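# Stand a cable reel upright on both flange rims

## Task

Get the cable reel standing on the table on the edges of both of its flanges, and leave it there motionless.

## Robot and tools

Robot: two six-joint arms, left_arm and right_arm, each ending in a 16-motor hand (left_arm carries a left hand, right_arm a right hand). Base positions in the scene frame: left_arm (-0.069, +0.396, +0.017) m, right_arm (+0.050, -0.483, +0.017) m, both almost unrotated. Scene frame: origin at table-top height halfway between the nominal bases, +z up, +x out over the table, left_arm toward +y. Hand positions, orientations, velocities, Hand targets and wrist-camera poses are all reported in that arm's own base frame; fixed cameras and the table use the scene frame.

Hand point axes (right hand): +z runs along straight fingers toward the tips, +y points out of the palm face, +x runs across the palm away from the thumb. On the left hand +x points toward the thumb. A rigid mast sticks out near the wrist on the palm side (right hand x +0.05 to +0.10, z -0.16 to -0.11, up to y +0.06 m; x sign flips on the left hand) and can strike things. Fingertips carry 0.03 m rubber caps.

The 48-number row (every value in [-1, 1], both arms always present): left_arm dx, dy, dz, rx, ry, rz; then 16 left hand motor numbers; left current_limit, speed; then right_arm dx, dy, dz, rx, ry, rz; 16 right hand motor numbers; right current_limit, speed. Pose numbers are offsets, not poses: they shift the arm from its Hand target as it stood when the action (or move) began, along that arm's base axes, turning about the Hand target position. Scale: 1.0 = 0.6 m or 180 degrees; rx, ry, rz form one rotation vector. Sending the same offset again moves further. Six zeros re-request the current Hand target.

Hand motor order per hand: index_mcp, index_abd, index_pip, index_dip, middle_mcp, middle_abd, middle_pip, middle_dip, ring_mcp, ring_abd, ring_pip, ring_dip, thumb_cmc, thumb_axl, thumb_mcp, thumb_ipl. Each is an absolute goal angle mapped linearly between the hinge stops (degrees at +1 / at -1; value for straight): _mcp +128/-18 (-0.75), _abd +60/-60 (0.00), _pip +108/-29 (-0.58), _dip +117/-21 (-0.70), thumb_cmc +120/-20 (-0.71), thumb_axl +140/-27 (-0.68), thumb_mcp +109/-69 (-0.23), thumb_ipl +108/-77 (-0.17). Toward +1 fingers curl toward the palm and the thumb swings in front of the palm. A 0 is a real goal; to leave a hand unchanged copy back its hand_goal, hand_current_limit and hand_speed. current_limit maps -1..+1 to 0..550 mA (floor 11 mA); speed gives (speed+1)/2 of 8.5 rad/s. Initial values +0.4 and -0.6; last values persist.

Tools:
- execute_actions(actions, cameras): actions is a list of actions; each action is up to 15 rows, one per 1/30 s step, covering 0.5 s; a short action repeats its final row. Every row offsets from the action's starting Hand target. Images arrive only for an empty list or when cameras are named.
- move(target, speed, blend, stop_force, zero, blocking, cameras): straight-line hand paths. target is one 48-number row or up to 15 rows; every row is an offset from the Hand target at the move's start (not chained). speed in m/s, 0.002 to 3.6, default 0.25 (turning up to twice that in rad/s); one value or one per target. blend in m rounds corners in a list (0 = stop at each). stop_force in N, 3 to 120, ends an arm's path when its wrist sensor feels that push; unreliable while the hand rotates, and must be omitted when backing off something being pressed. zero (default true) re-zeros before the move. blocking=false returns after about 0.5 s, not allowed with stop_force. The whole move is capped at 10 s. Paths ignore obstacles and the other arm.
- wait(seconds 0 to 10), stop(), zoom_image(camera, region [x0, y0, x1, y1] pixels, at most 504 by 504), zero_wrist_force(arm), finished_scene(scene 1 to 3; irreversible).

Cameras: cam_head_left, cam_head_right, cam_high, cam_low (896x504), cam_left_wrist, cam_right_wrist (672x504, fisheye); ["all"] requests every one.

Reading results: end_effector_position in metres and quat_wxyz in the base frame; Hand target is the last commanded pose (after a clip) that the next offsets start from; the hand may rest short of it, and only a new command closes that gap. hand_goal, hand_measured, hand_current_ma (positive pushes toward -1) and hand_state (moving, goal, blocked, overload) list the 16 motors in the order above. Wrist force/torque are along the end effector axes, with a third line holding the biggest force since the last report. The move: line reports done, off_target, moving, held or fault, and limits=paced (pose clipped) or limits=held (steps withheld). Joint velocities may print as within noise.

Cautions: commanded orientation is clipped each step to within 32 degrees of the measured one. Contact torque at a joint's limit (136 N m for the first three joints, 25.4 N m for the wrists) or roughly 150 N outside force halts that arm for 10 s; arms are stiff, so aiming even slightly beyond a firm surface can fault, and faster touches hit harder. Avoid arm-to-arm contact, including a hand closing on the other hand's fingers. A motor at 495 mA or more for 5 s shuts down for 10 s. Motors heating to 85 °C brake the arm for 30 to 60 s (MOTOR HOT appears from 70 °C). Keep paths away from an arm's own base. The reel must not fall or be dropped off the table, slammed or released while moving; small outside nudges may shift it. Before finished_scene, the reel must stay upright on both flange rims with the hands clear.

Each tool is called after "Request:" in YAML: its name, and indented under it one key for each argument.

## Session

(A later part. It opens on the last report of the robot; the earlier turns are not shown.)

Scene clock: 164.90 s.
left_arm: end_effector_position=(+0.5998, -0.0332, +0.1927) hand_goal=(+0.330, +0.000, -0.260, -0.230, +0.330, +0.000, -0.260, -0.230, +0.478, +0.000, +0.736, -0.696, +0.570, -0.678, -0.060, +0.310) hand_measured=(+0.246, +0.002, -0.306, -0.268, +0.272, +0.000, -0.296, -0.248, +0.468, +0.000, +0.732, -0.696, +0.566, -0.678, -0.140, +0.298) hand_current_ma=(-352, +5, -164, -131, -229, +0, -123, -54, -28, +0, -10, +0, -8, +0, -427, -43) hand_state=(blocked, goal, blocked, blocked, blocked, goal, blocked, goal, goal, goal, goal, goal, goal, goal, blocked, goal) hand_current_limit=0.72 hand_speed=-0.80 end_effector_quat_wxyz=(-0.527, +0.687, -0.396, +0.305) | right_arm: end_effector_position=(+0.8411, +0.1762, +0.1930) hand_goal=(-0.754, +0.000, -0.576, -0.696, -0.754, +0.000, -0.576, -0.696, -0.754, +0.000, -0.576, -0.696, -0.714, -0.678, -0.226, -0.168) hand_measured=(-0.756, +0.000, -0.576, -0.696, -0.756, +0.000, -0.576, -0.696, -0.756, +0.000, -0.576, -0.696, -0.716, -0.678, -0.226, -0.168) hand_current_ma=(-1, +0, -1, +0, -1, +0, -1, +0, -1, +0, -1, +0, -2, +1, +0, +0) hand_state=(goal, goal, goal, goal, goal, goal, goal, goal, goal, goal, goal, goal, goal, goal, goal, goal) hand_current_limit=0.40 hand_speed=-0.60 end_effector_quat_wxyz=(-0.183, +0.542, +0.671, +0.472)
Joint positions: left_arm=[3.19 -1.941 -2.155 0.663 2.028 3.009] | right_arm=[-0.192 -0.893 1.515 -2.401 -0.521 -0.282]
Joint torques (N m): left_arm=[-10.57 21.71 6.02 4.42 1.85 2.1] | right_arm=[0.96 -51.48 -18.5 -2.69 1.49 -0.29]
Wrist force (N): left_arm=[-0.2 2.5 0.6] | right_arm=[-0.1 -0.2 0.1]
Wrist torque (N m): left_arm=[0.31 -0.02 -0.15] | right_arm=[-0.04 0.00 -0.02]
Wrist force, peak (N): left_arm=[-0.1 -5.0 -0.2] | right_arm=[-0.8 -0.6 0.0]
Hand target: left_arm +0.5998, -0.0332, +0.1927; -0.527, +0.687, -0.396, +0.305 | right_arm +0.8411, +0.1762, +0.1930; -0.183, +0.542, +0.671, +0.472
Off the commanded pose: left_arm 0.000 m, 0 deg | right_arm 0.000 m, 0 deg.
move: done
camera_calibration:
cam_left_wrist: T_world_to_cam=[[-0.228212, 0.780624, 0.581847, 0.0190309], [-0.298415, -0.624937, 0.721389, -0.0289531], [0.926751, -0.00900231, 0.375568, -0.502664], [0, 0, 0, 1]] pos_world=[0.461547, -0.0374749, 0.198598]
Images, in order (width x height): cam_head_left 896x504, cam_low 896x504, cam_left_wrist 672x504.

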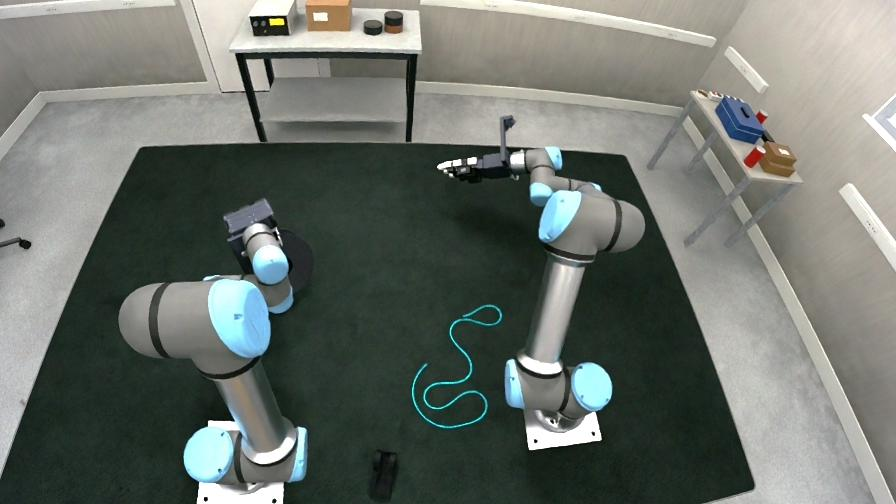

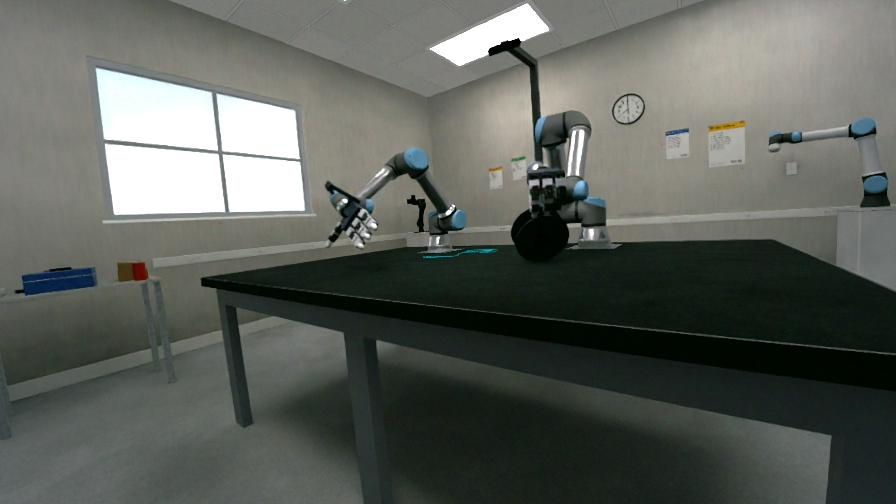

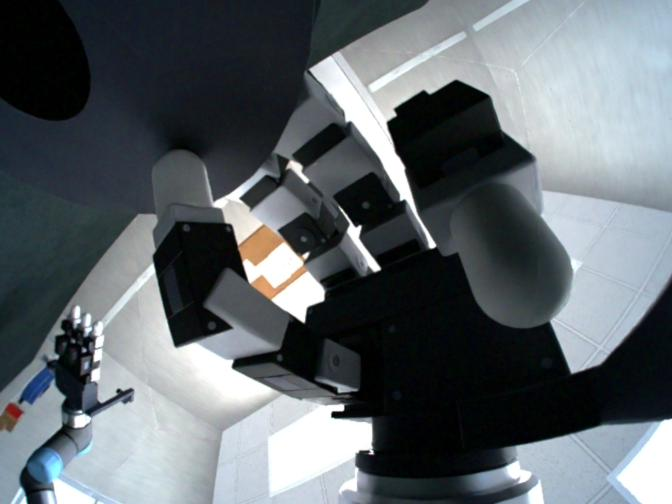

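Request:
move:
  target:
    - [-0.0540,-0.0312,0.0135,0.0278,-0.0481,0, 0.33,0,-0.26,-0.23, 0.33,0,-0.26,-0.23, 0.479,0,0.737,-0.696, 0.571,-0.678,-0.06,0.31, 0.72,-0.8, 0,0,0,0,0,0, -0.754,0,-0.576,-0.696,-0.754,0,-0.576,-0.696,-0.754,0,-0.576,-0.696,-0.714,-0.678,-0.226,-0.168,0.4,-0.6]
    - [-0.1091,-0.0630,0.0158,0.0556,-0.0962,0, 0.33,0,-0.26,-0.23, 0.33,0,-0.26,-0.23, 0.479,0,0.737,-0.696, 0.571,-0.678,-0.06,0.31, 0.72,-0.8, 0,0,0,0,0,0, -0.754,0,-0.576,-0.696,-0.754,0,-0.576,-0.696,-0.754,0,-0.576,-0.696,-0.714,-0.678,-0.226,-0.168,0.4,-0.6]
    - [-0.1638,-0.0946,0.0078,0.0833,-0.1443,0, 0.33,0,-0.26,-0.23, 0.33,0,-0.26,-0.23, 0.479,0,0.737,-0.696, 0.571,-0.678,-0.06,0.31, 0.72,-0.8, 0,0,0,0,0,0, -0.754,0,-0.576,-0.696,-0.754,0,-0.576,-0.696,-0.754,0,-0.576,-0.696,-0.714,-0.678,-0.226,-0.168,0.4,-0.6]
  speed: [0.1,0.08,0.05]
  blend: 0.01
  cameras: ["cam_left_wrist","cam_low","cam_head_left","cam_high"]

Request:
zoom_image:
  camera: "cam_low"
  region: [490, 185, 600, 285]

Request:
zoom_image:
  camera: "cam_high"
  region: [240, 200, 400, 360]

Scene clock: 182.23 s.
left_arm: end_effector_position=(+0.5715, -0.0495, +0.1995) hand_goal=(+0.330, +0.000, -0.260, -0.230, +0.330, +0.000, -0.260, -0.230, +0.478, +0.000, +0.736, -0.696, +0.570, -0.678, -0.060, +0.310) hand_measured=(+0.244, +0.002, -0.308, -0.268, +0.276, +0.000, -0.296, -0.244, +0.472, +0.000, +0.732, -0.696, +0.564, -0.678, -0.140, +0.306) hand_current_ma=(-360, +5, -171, -131, -212, +0, -123, -41, -17, +0, -10, +0, -12, +0, -425, -10) hand_state=(blocked, goal, blocked, blocked, blocked, goal, blocked, goal, goal, goal, goal, goal, goal, goal, blocked, goal) hand_current_limit=0.72 hand_speed=-0.80 end_effector_quat_wxyz=(-0.577, +0.645, -0.373, +0.334) | right_arm: end_effector_position=(+0.8411, +0.1762, +0.1930) hand_goal=(-0.754, +0.000, -0.576, -0.696, -0.754, +0.000, -0.576, -0.696, -0.754, +0.000, -0.576, -0.696, -0.714, -0.678, -0.226, -0.168) hand_measured=(-0.756, +0.000, -0.576, -0.696, -0.756, +0.000, -0.576, -0.696, -0.756, +0.000, -0.576, -0.696, -0.716, -0.678, -0.226, -0.168) hand_current_ma=(-1, +0, -1, +0, -1, +0, -1, +0, -1, +0, -1, +0, -2, +1, +0, +0) hand_state=(goal, goal, goal, goal, goal, goal, goal, goal, goal, goal, goal, goal, goal, goal, goal, goal) hand_current_limit=0.40 hand_speed=-0.60 end_effector_quat_wxyz=(-0.183, +0.542, +0.671, +0.472)
Joint positions: left_arm=[3.126 -1.978 -2.224 0.931 2.106 3.075] | right_arm=[-0.192 -0.893 1.515 -2.401 -0.521 -0.282]
Joint torques (N m): left_arm=[5.68 36.18 19.12 -0.95 -1.63 -2.21] | right_arm=[1.51 -51.37 -18.61 -2.62 1.63 -0.34]
Wrist force (N): left_arm=[-0.2 -5.4 -0.8] | right_arm=[-0.7 -0.3 -0.2]
Wrist torque (N m): left_arm=[0.00 -0.01 -0.11] | right_arm=[-0.01 0.09 -0.07]
Wrist force, peak (N): left_arm=[0.0 -6.3 -0.4] | right_arm=[-0.8 -0.2 0.0]
Hand target: left_arm +0.5715, -0.0495, +0.1995; -0.577, +0.645, -0.373, +0.334 (not the last commanded pose) | right_arm +0.8411, +0.1762, +0.1930; -0.183, +0.542, +0.671, +0.472
Off the commanded pose: left_arm 0.081 m, 21 deg | right_arm 0.000 m, 0 deg.
move: held (left_arm; a check stopped the path); path passed 0 of 3 targets; limits=held
pose unreachable (left arm): on one or more control steps of this call, first in action 0 (counted from 0), this arm could not follow its commanded pose, so it was not sent that pose on those steps. It may still have moved: this result reports where it is.
cause: moving toward the commanded pose would bring two parts of the arm too close to each other (joints 4 (wrist 1) to 6 (wrist 3) lie between them).
camera_calibration:
cam_left_wrist: T_world_to_cam=[[-0.30518, 0.736019, 0.604269, 0.0586414], [-0.386009, -0.675682, 0.628053, 0.0136491], [0.870553, -0.0415838, 0.490315, -0.471495], [0, 0, 0, 1]] pos_world=[0.433626, -0.0535453, 0.187173]
Images, in order (width x height): cam_head_left 896x504, cam_high 896x504, cam_low 896x504, cam_left_wrist 672x504.

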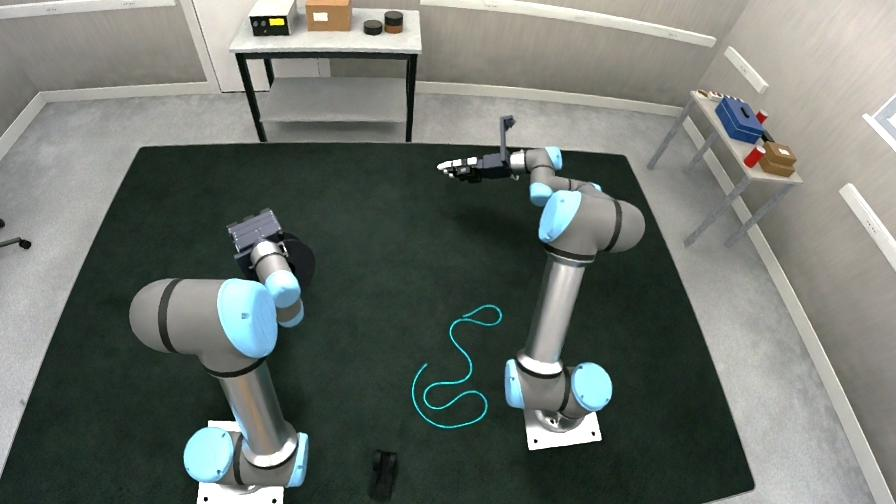

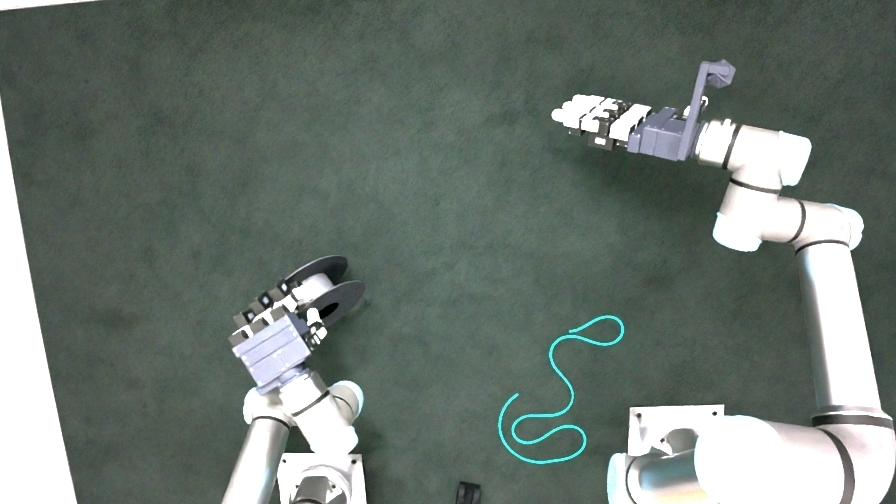

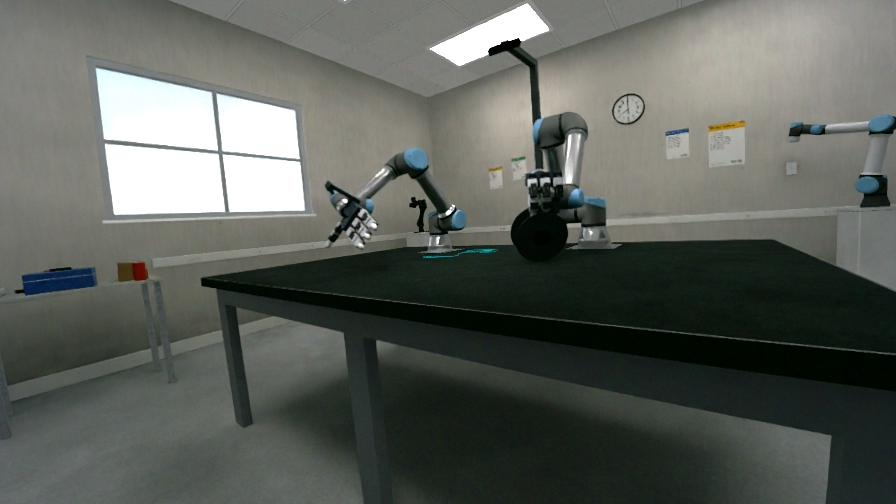

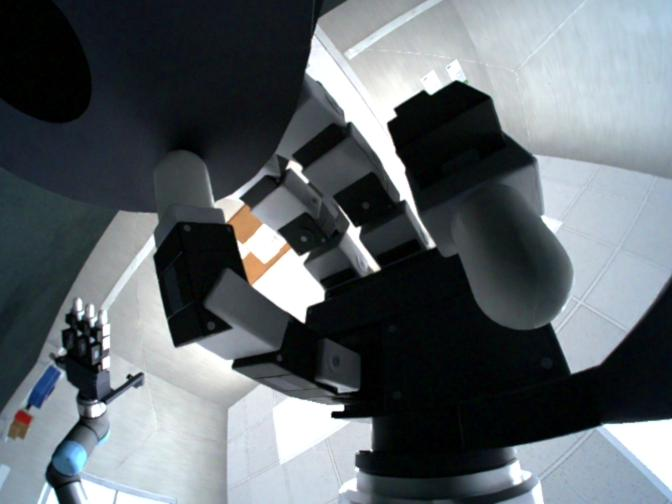

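Scaled by 4.582 from the camera's 896x504 image, which has a finer 1280x720 frame.

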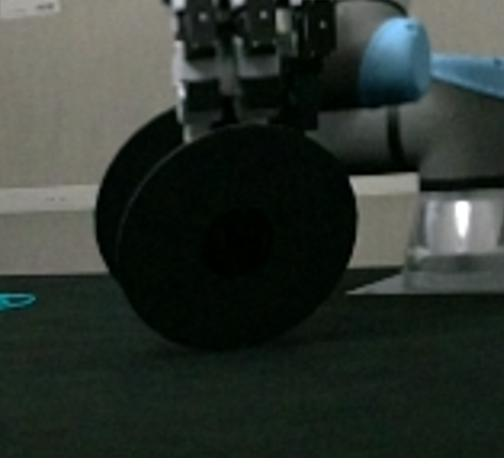

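Scaled by 3.150 from the camera's 896x504 image, which has a finer 1280x720 frame.

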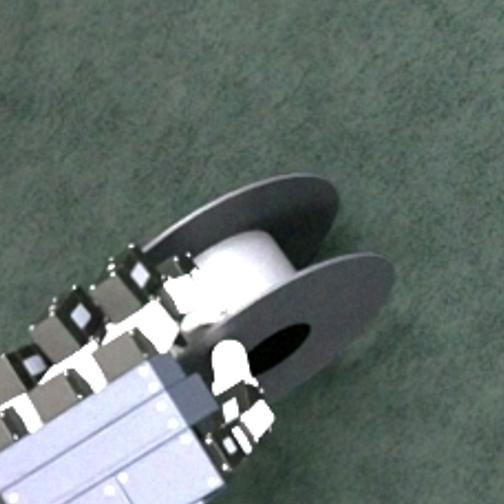

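Request:
move:
  target:
    - [0,0,0.0067,0,0,0, 0.33,0,-0.26,-0.23, 0.33,0,-0.26,-0.23, 0.479,0,0.737,-0.696, 0.571,-0.678,-0.06,0.31, 0.72,-0.8, 0,0,0,0,0,0, -0.754,0,-0.576,-0.696,-0.754,0,-0.576,-0.696,-0.754,0,-0.576,-0.696,-0.714,-0.678,-0.226,-0.168,0.4,-0.6]
    - [0.1055,-0.0130,0.0067,0,0,-0.0833, 0.33,0,-0.26,-0.23, 0.33,0,-0.26,-0.23, 0.479,0,0.737,-0.696, 0.571,-0.678,-0.06,0.31, 0.72,-0.8, 0,0,0,0,0,0, -0.754,0,-0.576,-0.696,-0.754,0,-0.576,-0.696,-0.754,0,-0.576,-0.696,-0.714,-0.678,-0.226,-0.168,0.4,-0.6]
    - [0.1055,-0.0130,0.0008,0,0,-0.0833, 0.33,0,-0.26,-0.23, 0.33,0,-0.26,-0.23, 0.479,0,0.737,-0.696, 0.571,-0.678,-0.06,0.31, 0.72,-0.8, 0,0,0,0,0,0, -0.754,0,-0.576,-0.696,-0.754,0,-0.576,-0.696,-0.754,0,-0.576,-0.696,-0.714,-0.678,-0.226,-0.168,0.4,-0.6]
  speed: [0.03,0.06,0.02]
  cameras: ["cam_left_wrist","cam_low","cam_head_left","cam_high"]

Request:
zoom_image:
  camera: "cam_low"
  region: [490, 185, 600, 285]

Request:
zoom_image:
  camera: "cam_high"
  region: [240, 200, 400, 360]

Scene clock: 223.93 s.
left_arm: end_effector_position=(+0.6348, -0.0573, +0.2001) hand_goal=(+0.330, +0.000, -0.260, -0.230, +0.330, +0.000, -0.260, -0.230, +0.478, +0.000, +0.736, -0.696, +0.570, -0.678, -0.060, +0.310) hand_measured=(+0.244, +0.002, -0.310, -0.268, +0.280, +0.000, -0.296, -0.244, +0.472, +0.000, +0.732, -0.696, +0.564, -0.678, -0.138, +0.300) hand_current_ma=(-360, +5, -179, -131, -198, +0, -123, -41, -17, +0, -10, +0, -13, +0, -416, -38) hand_state=(blocked, goal, blocked, blocked, blocked, goal, blocked, goal, goal, goal, goal, goal, goal, goal, blocked, goal) hand_current_limit=0.72 hand_speed=-0.80 end_effector_quat_wxyz=(-0.529, +0.591, -0.454, +0.406) | right_arm: end_effector_position=(+0.8411, +0.1762, +0.1930) hand_goal=(-0.754, +0.000, -0.576, -0.696, -0.754, +0.000, -0.576, -0.696, -0.754, +0.000, -0.576, -0.696, -0.714, -0.678, -0.226, -0.168) hand_measured=(-0.756, +0.000, -0.576, -0.696, -0.756, +0.000, -0.576, -0.696, -0.756, +0.000, -0.576, -0.696, -0.716, -0.678, -0.226, -0.168) hand_current_ma=(-1, +0, -1, +0, -1, +0, -1, +0, -1, +0, -1, +0, -2, +1, +0, +0) hand_state=(goal, goal, goal, goal, goal, goal, goal, goal, goal, goal, goal, goal, goal, goal, goal, goal) hand_current_limit=0.40 hand_speed=-0.60 end_effector_quat_wxyz=(-0.183, +0.542, +0.671, +0.472)
Joint positions: left_arm=[3.242 -2.028 -2.127 0.901 1.731 3.123] | right_arm=[-0.192 -0.893 1.515 -2.401 -0.521 -0.282]
Joint torques (N m): left_arm=[5.67 21.78 3.46 3.53 -1.73 2.25] | right_arm=[1.36 -52.16 -18.77 -2.83 1.69 -0.51]
Wrist force (N): left_arm=[0.1 -0.2 0.1] | right_arm=[-0.4 -0.3 0.0]
Wrist torque (N m): left_arm=[0.20 -0.11 -0.18] | right_arm=[-0.03 0.05 -0.04]
Wrist force, peak (N): left_arm=[-0.1 -5.4 -0.9] | right_arm=[-0.7 -0.2 0.4]
Hand target: left_arm +0.6348, -0.0573, +0.2000; -0.529, +0.591, -0.454, +0.406 | right_arm +0.8411, +0.1762, +0.1930; -0.183, +0.542, +0.671, +0.472
Off the commanded pose: left_arm 0.000 m, 0 deg | right_arm 0.000 m, 0 deg.
move: done
camera_calibration:
cam_left_wrist: T_world_to_cam=[[-0.104492, 0.78993, 0.604229, -0.0409082], [-0.547669, -0.552839, 0.628035, 0.142208], [0.830145, -0.265293, 0.490387, -0.514423], [0, 0, 0, 1]] pos_world=[0.500654, -0.02554, 0.187673]
Images, in order (width x height): cam_head_left 896x504, cam_high 896x504, cam_low 896x504, cam_left_wrist 672x504.

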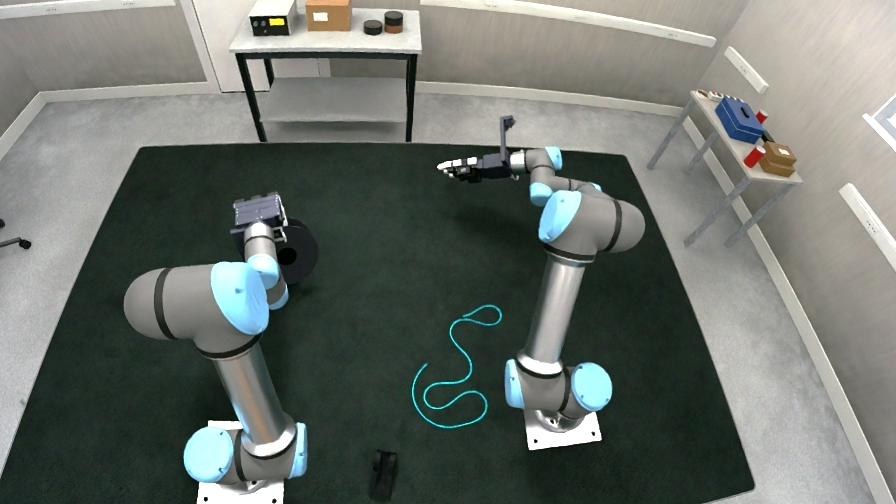

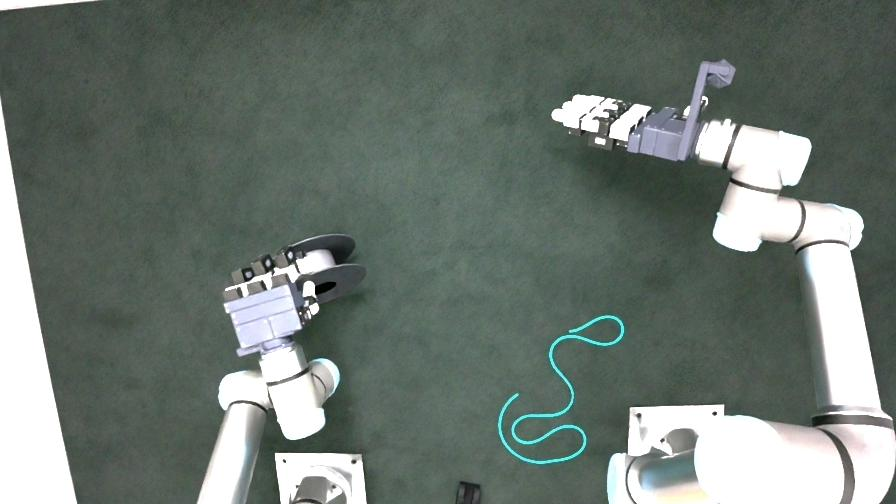

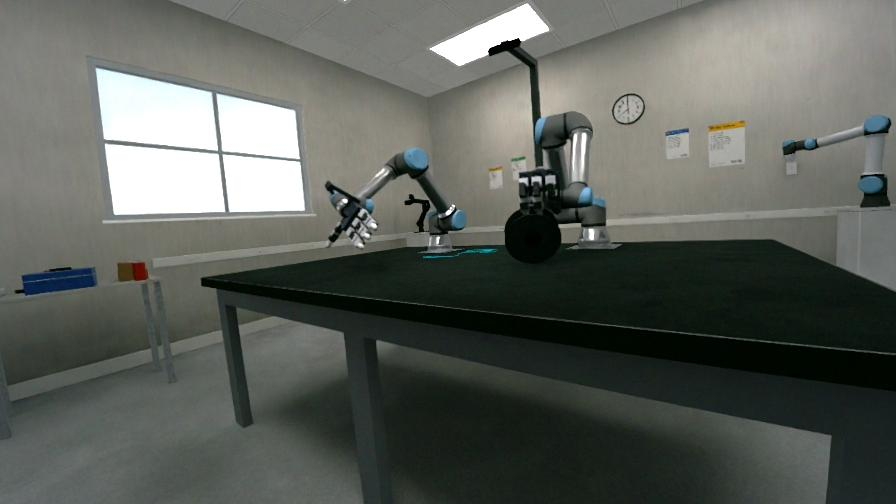

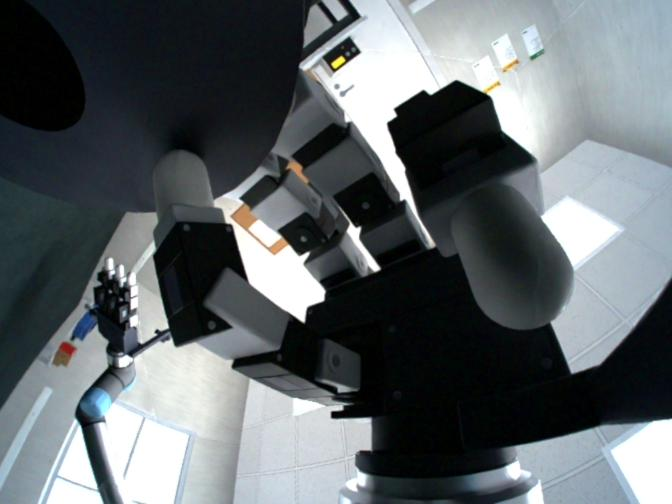

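Scaled by 4.582 from the camera's 896x504 image, which has a finer 1280x720 frame.

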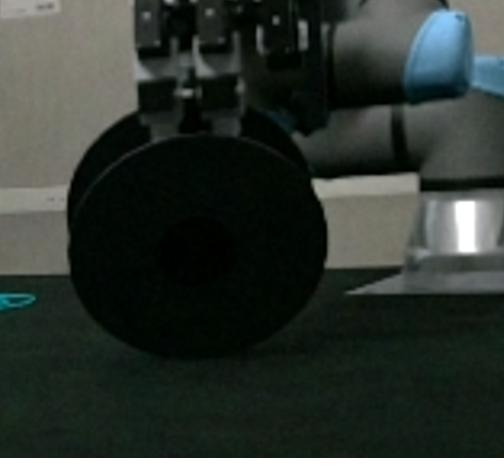

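Scaled by 3.150 from the camera's 896x504 image, which has a finer 1280x720 frame.

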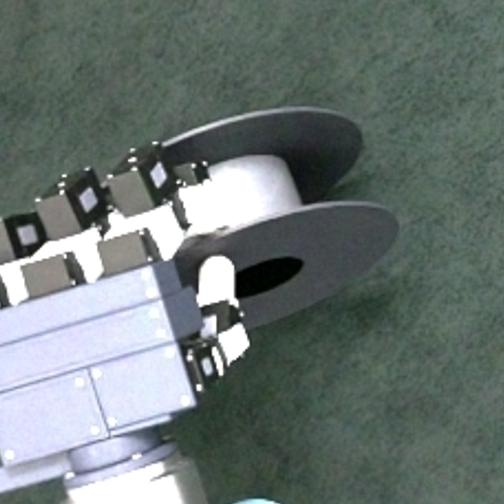

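Request:
move:
  target:
    - [-0.0391,-0.0105,0.0040,0.0092,-0.0343,0, 0.33,0,-0.26,-0.23, 0.33,0,-0.26,-0.23, 0.479,0,0.737,-0.696, 0.571,-0.678,-0.06,0.31, 0.72,-0.8, 0,0,0,0,0,0, -0.754,0,-0.576,-0.696,-0.754,0,-0.576,-0.696,-0.754,0,-0.576,-0.696,-0.714,-0.678,-0.226,-0.168,0.4,-0.6]
    - [-0.0823,-0.0220,0.0030,0.0193,-0.0719,0, 0.33,0,-0.26,-0.23, 0.33,0,-0.26,-0.23, 0.479,0,0.737,-0.696, 0.571,-0.678,-0.06,0.31, 0.72,-0.8, 0,0,0,0,0,0, -0.754,0,-0.576,-0.696,-0.754,0,-0.576,-0.696,-0.754,0,-0.576,-0.696,-0.714,-0.678,-0.226,-0.168,0.4,-0.6]
    - [-0.1310,-0.0351,-0.0033,0.0308,-0.1148,0, 0.33,0,-0.26,-0.23, 0.33,0,-0.26,-0.23, 0.479,0,0.737,-0.696, 0.571,-0.678,-0.06,0.31, 0.72,-0.8, 0,0,0,0,0,0, -0.754,0,-0.576,-0.696,-0.754,0,-0.576,-0.696,-0.754,0,-0.576,-0.696,-0.714,-0.678,-0.226,-0.168,0.4,-0.6]
  speed: [0.08,0.06,0.045]
  blend: 0.01
  cameras: ["cam_left_wrist","cam_low","cam_head_left","cam_high"]

Request:
zoom_image:
  camera: "cam_low"
  region: [490, 185, 600, 285]

Request:
zoom_image:
  camera: "cam_high"
  region: [240, 200, 400, 360]

Scene clock: 243.73 s.
left_arm: end_effector_position=(+0.5562, -0.0784, +0.1981) hand_goal=(+0.330, +0.000, -0.260, -0.230, +0.330, +0.000, -0.260, -0.230, +0.478, +0.000, +0.736, -0.696, +0.570, -0.678, -0.060, +0.310) hand_measured=(+0.228, +0.002, -0.312, -0.268, +0.280, +0.000, -0.296, -0.244, +0.476, +0.000, +0.732, -0.696, +0.556, -0.682, -0.112, +0.328) hand_current_ma=(-447, +5, -191, -131, -198, +0, -121, -39, -4, +0, -10, +0, -44, -15, -260, +73) hand_state=(blocked, goal, blocked, blocked, blocked, goal, blocked, goal, goal, goal, goal, goal, goal, goal, blocked, goal) hand_current_limit=0.72 hand_speed=-0.80 end_effector_quat_wxyz=(+0.629, -0.483, +0.371, -0.483) | right_arm: end_effector_position=(+0.8411, +0.1762, +0.1930) hand_goal=(-0.754, +0.000, -0.576, -0.696, -0.754, +0.000, -0.576, -0.696, -0.754, +0.000, -0.576, -0.696, -0.714, -0.678, -0.226, -0.168) hand_measured=(-0.756, +0.000, -0.576, -0.696, -0.756, +0.000, -0.576, -0.696, -0.756, +0.000, -0.576, -0.696, -0.716, -0.678, -0.226, -0.168) hand_current_ma=(-1, +0, -1, +0, -1, +0, -1, +0, -1, +0, -1, +0, -2, +1, +0, +0) hand_state=(goal, goal, goal, goal, goal, goal, goal, goal, goal, goal, goal, goal, goal, goal, goal, goal) hand_current_limit=0.40 hand_speed=-0.60 end_effector_quat_wxyz=(-0.183, +0.542, +0.671, +0.472)
Joint positions: left_arm=[3.186 -2.196 -2.293 1.616 1.78 3.198] | right_arm=[-0.192 -0.893 1.515 -2.401 -0.521 -0.282]
Joint torques (N m): left_arm=[-9.7 16.77 -3.99 1.12 1.65 2.55] | right_arm=[1.2 -51.82 -18.57 -2.94 1.53 -0.56]
Wrist force (N): left_arm=[0.2 -7.7 -0.3] | right_arm=[-0.5 -0.2 0.1]
Wrist torque (N m): left_arm=[-0.13 -0.09 -0.31] | right_arm=[-0.03 0.06 -0.05]
Wrist force, peak (N): left_arm=[0.2 -8.6 -0.3] | right_arm=[-0.6 -0.1 0.6]
Hand target: left_arm +0.5562, -0.0784, +0.1980; +0.629, -0.483, +0.371, -0.483 | right_arm +0.8411, +0.1762, +0.1930; -0.183, +0.542, +0.671, +0.472
Off the commanded pose: left_arm 0.000 m, 0 deg | right_arm 0.000 m, 0 deg.
move: done
camera_calibration:
cam_left_wrist: T_world_to_cam=[[-0.32416, 0.730955, 0.600521, 0.0870163], [-0.724192, -0.600173, 0.339615, 0.240383], [0.608659, -0.324803, 0.723904, -0.381481], [0, 0, 0, 1]] pos_world=[0.434483, -0.0432396, 0.142263]
Images, in order (width x height): cam_head_left 896x504, cam_high 896x504, cam_low 896x504, cam_left_wrist 672x504.

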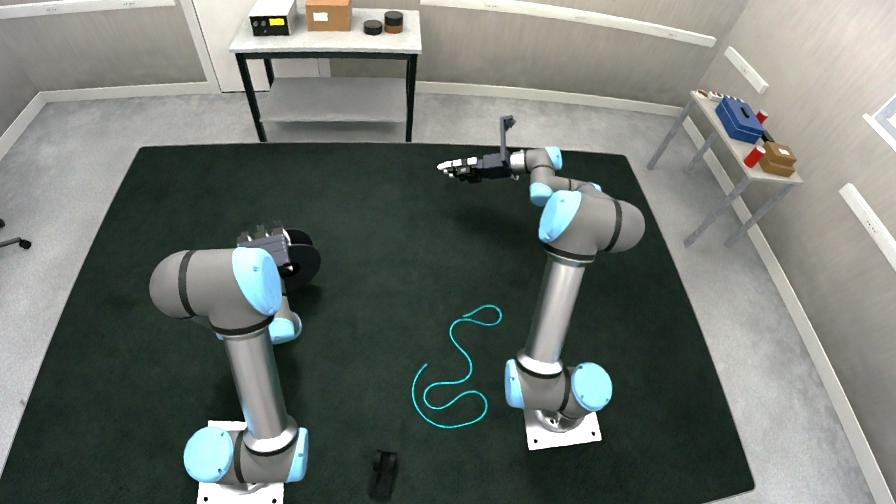

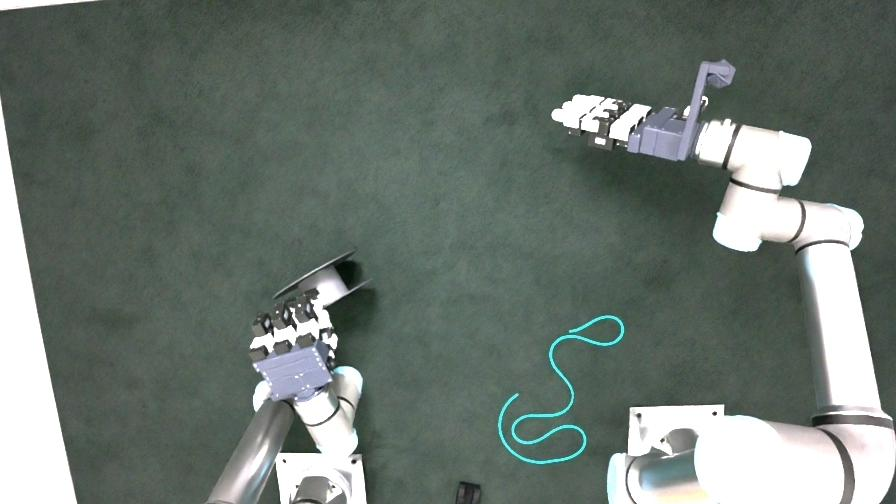

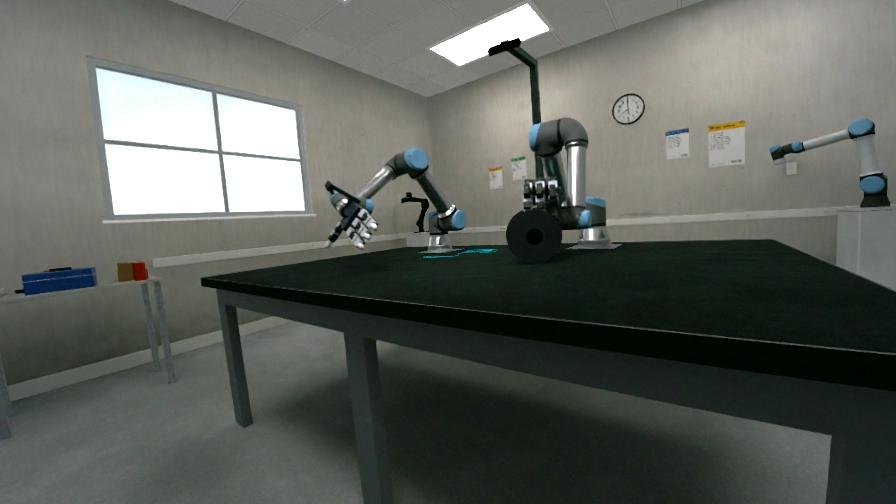

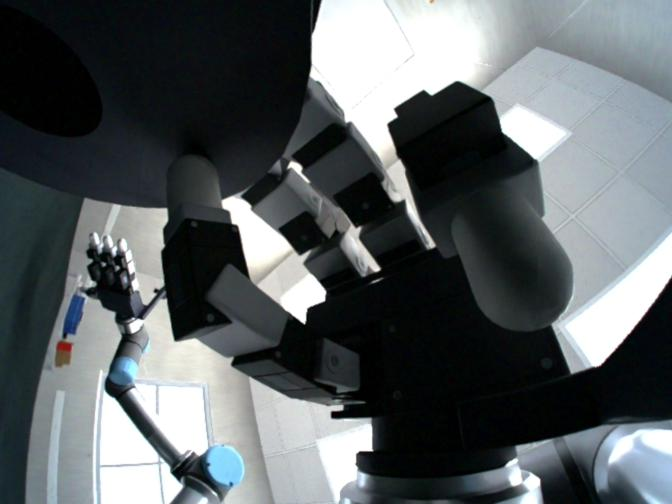

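Scaled by 4.582 from the camera's 896x504 image, which has a finer 1280x720 frame.

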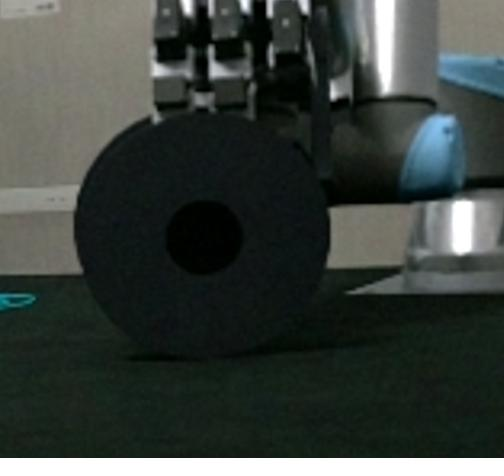

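Scaled by 3.150 from the camera's 896x504 image, which has a finer 1280x720 frame.

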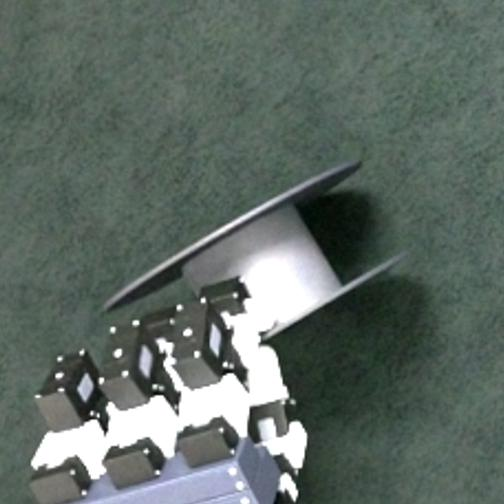

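Request:
zoom_image:
  camera: "cam_high"
  region: [265, 240, 385, 320]

Request:
zoom_image:
  camera: "cam_head_left"
  region: [230, 210, 340, 310]

Request:
zoom_image:
  camera: "cam_low"
  region: [500, 205, 570, 270]

Scaled by 4.200 from the camera's 896x504 image, which has a finer 1280x720 frame.

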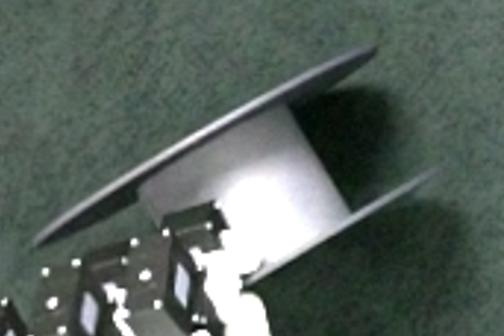

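Scaled by 4.582 from the camera's 896x504 image, which has a finer 1280x720 frame.

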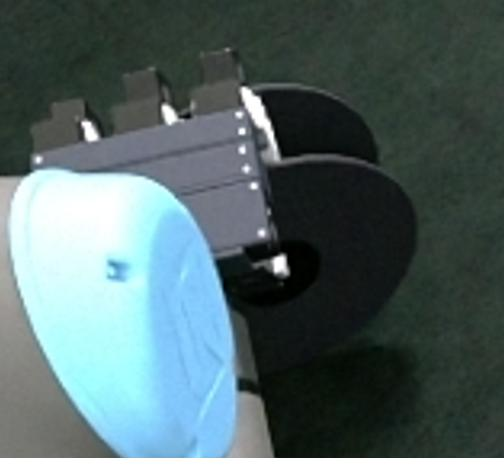

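Scaled by 7.200 from the camera's 896x504 image, which has a finer 1280x720 frame.

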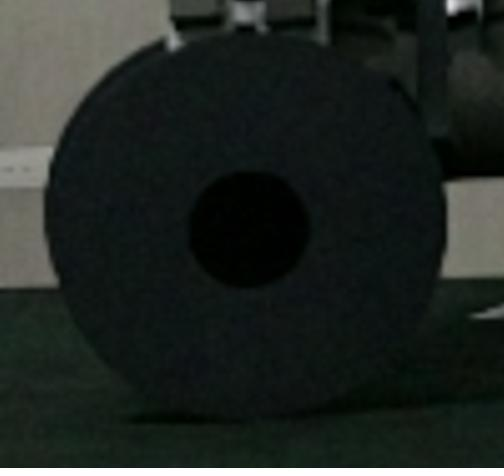

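Request:
move:
  target:
    - [0,0,0.006,0,0,0, 0.33,0,-0.26,-0.23, 0.33,0,-0.26,-0.23, 0.479,0,0.737,-0.696, 0.571,-0.678,-0.06,0.31, 0.72,-0.8, 0,0,0,0,0,0, -0.754,0,-0.576,-0.696,-0.754,0,-0.576,-0.696,-0.754,0,-0.576,-0.696,-0.714,-0.678,-0.226,-0.168,0.4,-0.6]
    - [-0.0274,-0.0133,-0.002,0.0122,-0.0250,0, 0.33,0,-0.26,-0.23, 0.33,0,-0.26,-0.23, 0.479,0,0.737,-0.696, 0.571,-0.678,-0.06,0.31, 0.72,-0.8, 0,0,0,0,0,0, -0.754,0,-0.576,-0.696,-0.754,0,-0.576,-0.696,-0.754,0,-0.576,-0.696,-0.714,-0.678,-0.226,-0.168,0.4,-0.6]
  speed: 0.03
  cameras: ["cam_left_wrist","cam_low","cam_head_left","cam_high"]

Request:
zoom_image:
  camera: "cam_high"
  region: [265, 240, 385, 320]

Request:
zoom_image:
  camera: "cam_head_left"
  region: [230, 210, 340, 310]

Request:
zoom_image:
  camera: "cam_low"
  region: [500, 205, 570, 270]

Scene clock: 387.23 s.
left_arm: end_effector_position=(+0.5398, -0.0864, +0.1969) hand_goal=(+0.330, +0.000, -0.260, -0.230, +0.330, +0.000, -0.260, -0.230, +0.478, +0.000, +0.736, -0.696, +0.570, -0.678, -0.060, +0.310) hand_measured=(+0.228, +0.008, -0.316, -0.266, +0.282, +0.002, -0.296, -0.244, +0.476, +0.000, +0.732, -0.696, +0.552, -0.684, -0.112, +0.324) hand_current_ma=(-447, +19, -202, -122, -187, +5, -121, -42, -2, +0, -10, +0, -53, -21, -260, +57) hand_state=(blocked, goal, blocked, blocked, blocked, goal, blocked, goal, goal, goal, goal, goal, goal, goal, blocked, goal) hand_current_limit=0.72 hand_speed=-0.80 end_effector_quat_wxyz=(+0.652, -0.451, +0.355, -0.495) | right_arm: end_effector_position=(+0.8411, +0.1762, +0.1930) hand_goal=(-0.754, +0.000, -0.576, -0.696, -0.754, +0.000, -0.576, -0.696, -0.754, +0.000, -0.576, -0.696, -0.714, -0.678, -0.226, -0.168) hand_measured=(-0.756, +0.000, -0.576, -0.696, -0.756, +0.000, -0.576, -0.696, -0.756, +0.000, -0.576, -0.696, -0.716, -0.678, -0.226, -0.168) hand_current_ma=(-1, +0, -1, +0, -1, +0, -1, +0, -1, +0, -1, +0, -2, +1, +0, +0) hand_state=(goal, goal, goal, goal, goal, goal, goal, goal, goal, goal, goal, goal, goal, goal, goal, goal) hand_current_limit=0.40 hand_speed=-0.60 end_effector_quat_wxyz=(-0.183, +0.542, +0.671, +0.472)
Joint positions: left_arm=[3.16 -2.252 -2.301 1.769 1.794 3.241] | right_arm=[-0.192 -0.893 1.515 -2.401 -0.521 -0.282]
Joint torques (N m): left_arm=[-9.62 17.84 -4.4 0.96 1.73 2.49] | right_arm=[1.14 -51.48 -18.17 -2.97 1.54 -0.73]
Wrist force (N): left_arm=[0.5 -7.5 -0.5] | right_arm=[-0.3 0.0 0.4]
Wrist torque (N m): left_arm=[-0.20 -0.16 -0.28] | right_arm=[-0.03 0.03 -0.03]
Wrist force, peak (N): left_arm=[0.7 -7.9 -0.3] | right_arm=[-0.7 -0.4 0.4]
Hand target: left_arm +0.5397, -0.0864, +0.1968; +0.652, -0.451, +0.355, -0.495 | right_arm +0.8411, +0.1762, +0.1930; -0.183, +0.542, +0.671, +0.472
Off the commanded pose: left_arm 0.000 m, 0 deg | right_arm 0.000 m, 0 deg.
move: done
camera_calibration:
cam_left_wrist: T_world_to_cam=[[-0.371377, 0.707933, 0.600758, 0.111737], [-0.747686, -0.611648, 0.25856, 0.251688], [0.550495, -0.353154, 0.756464, -0.350623], [0, 0, 0, 1]] pos_world=[0.422697, -0.0489816, 0.13303]
Images, in order (width x height): cam_head_left 896x504, cam_high 896x504, cam_low 896x504, cam_left_wrist 672x504.

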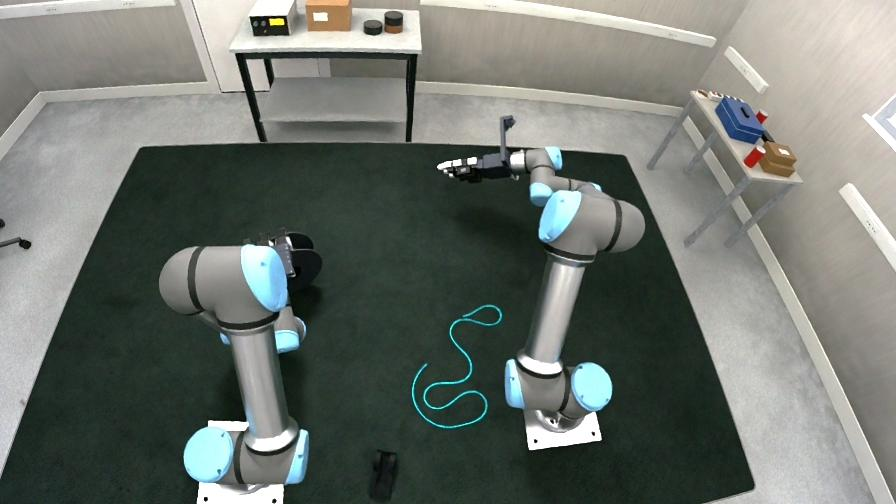

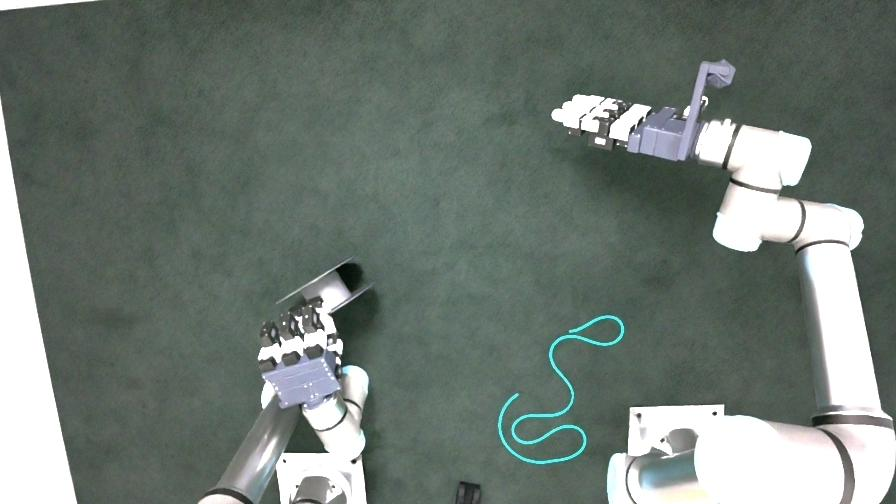

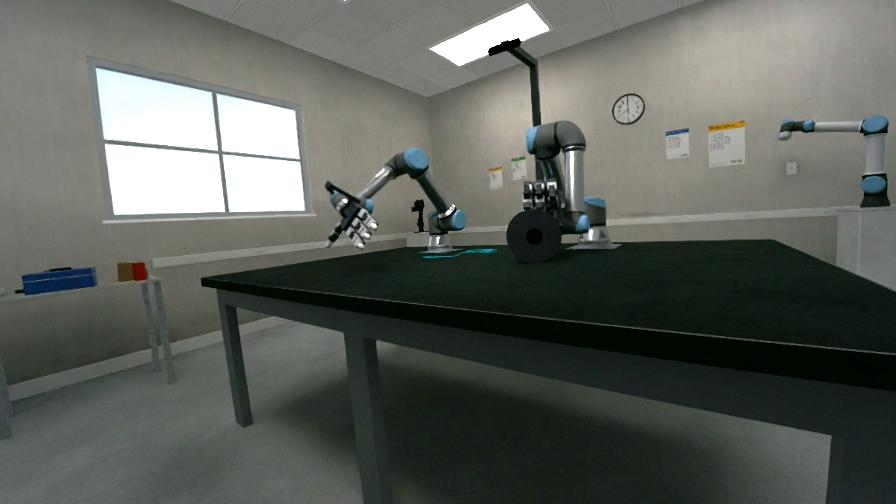

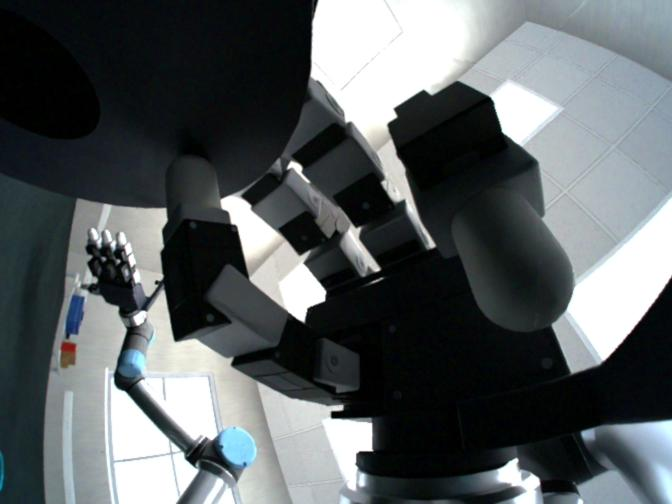

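Scaled by 4.200 from the camera's 896x504 image, which has a finer 1280x720 frame.

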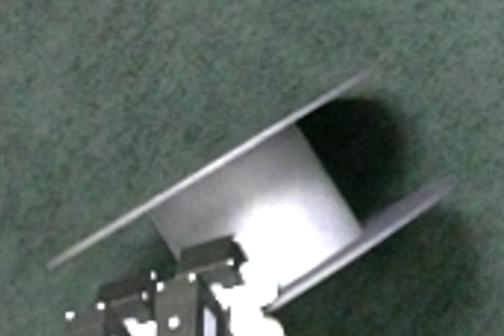

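Scaled by 4.582 from the camera's 896x504 image, which has a finer 1280x720 frame.

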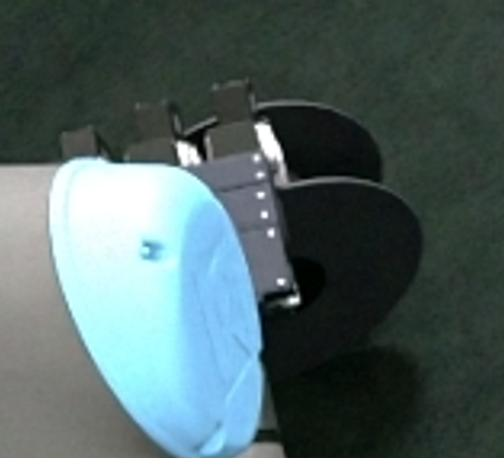

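Scaled by 7.200 from the camera's 896x504 image, which has a finer 1280x720 frame.

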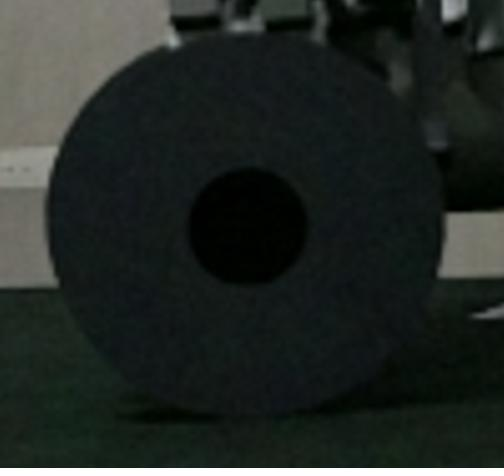

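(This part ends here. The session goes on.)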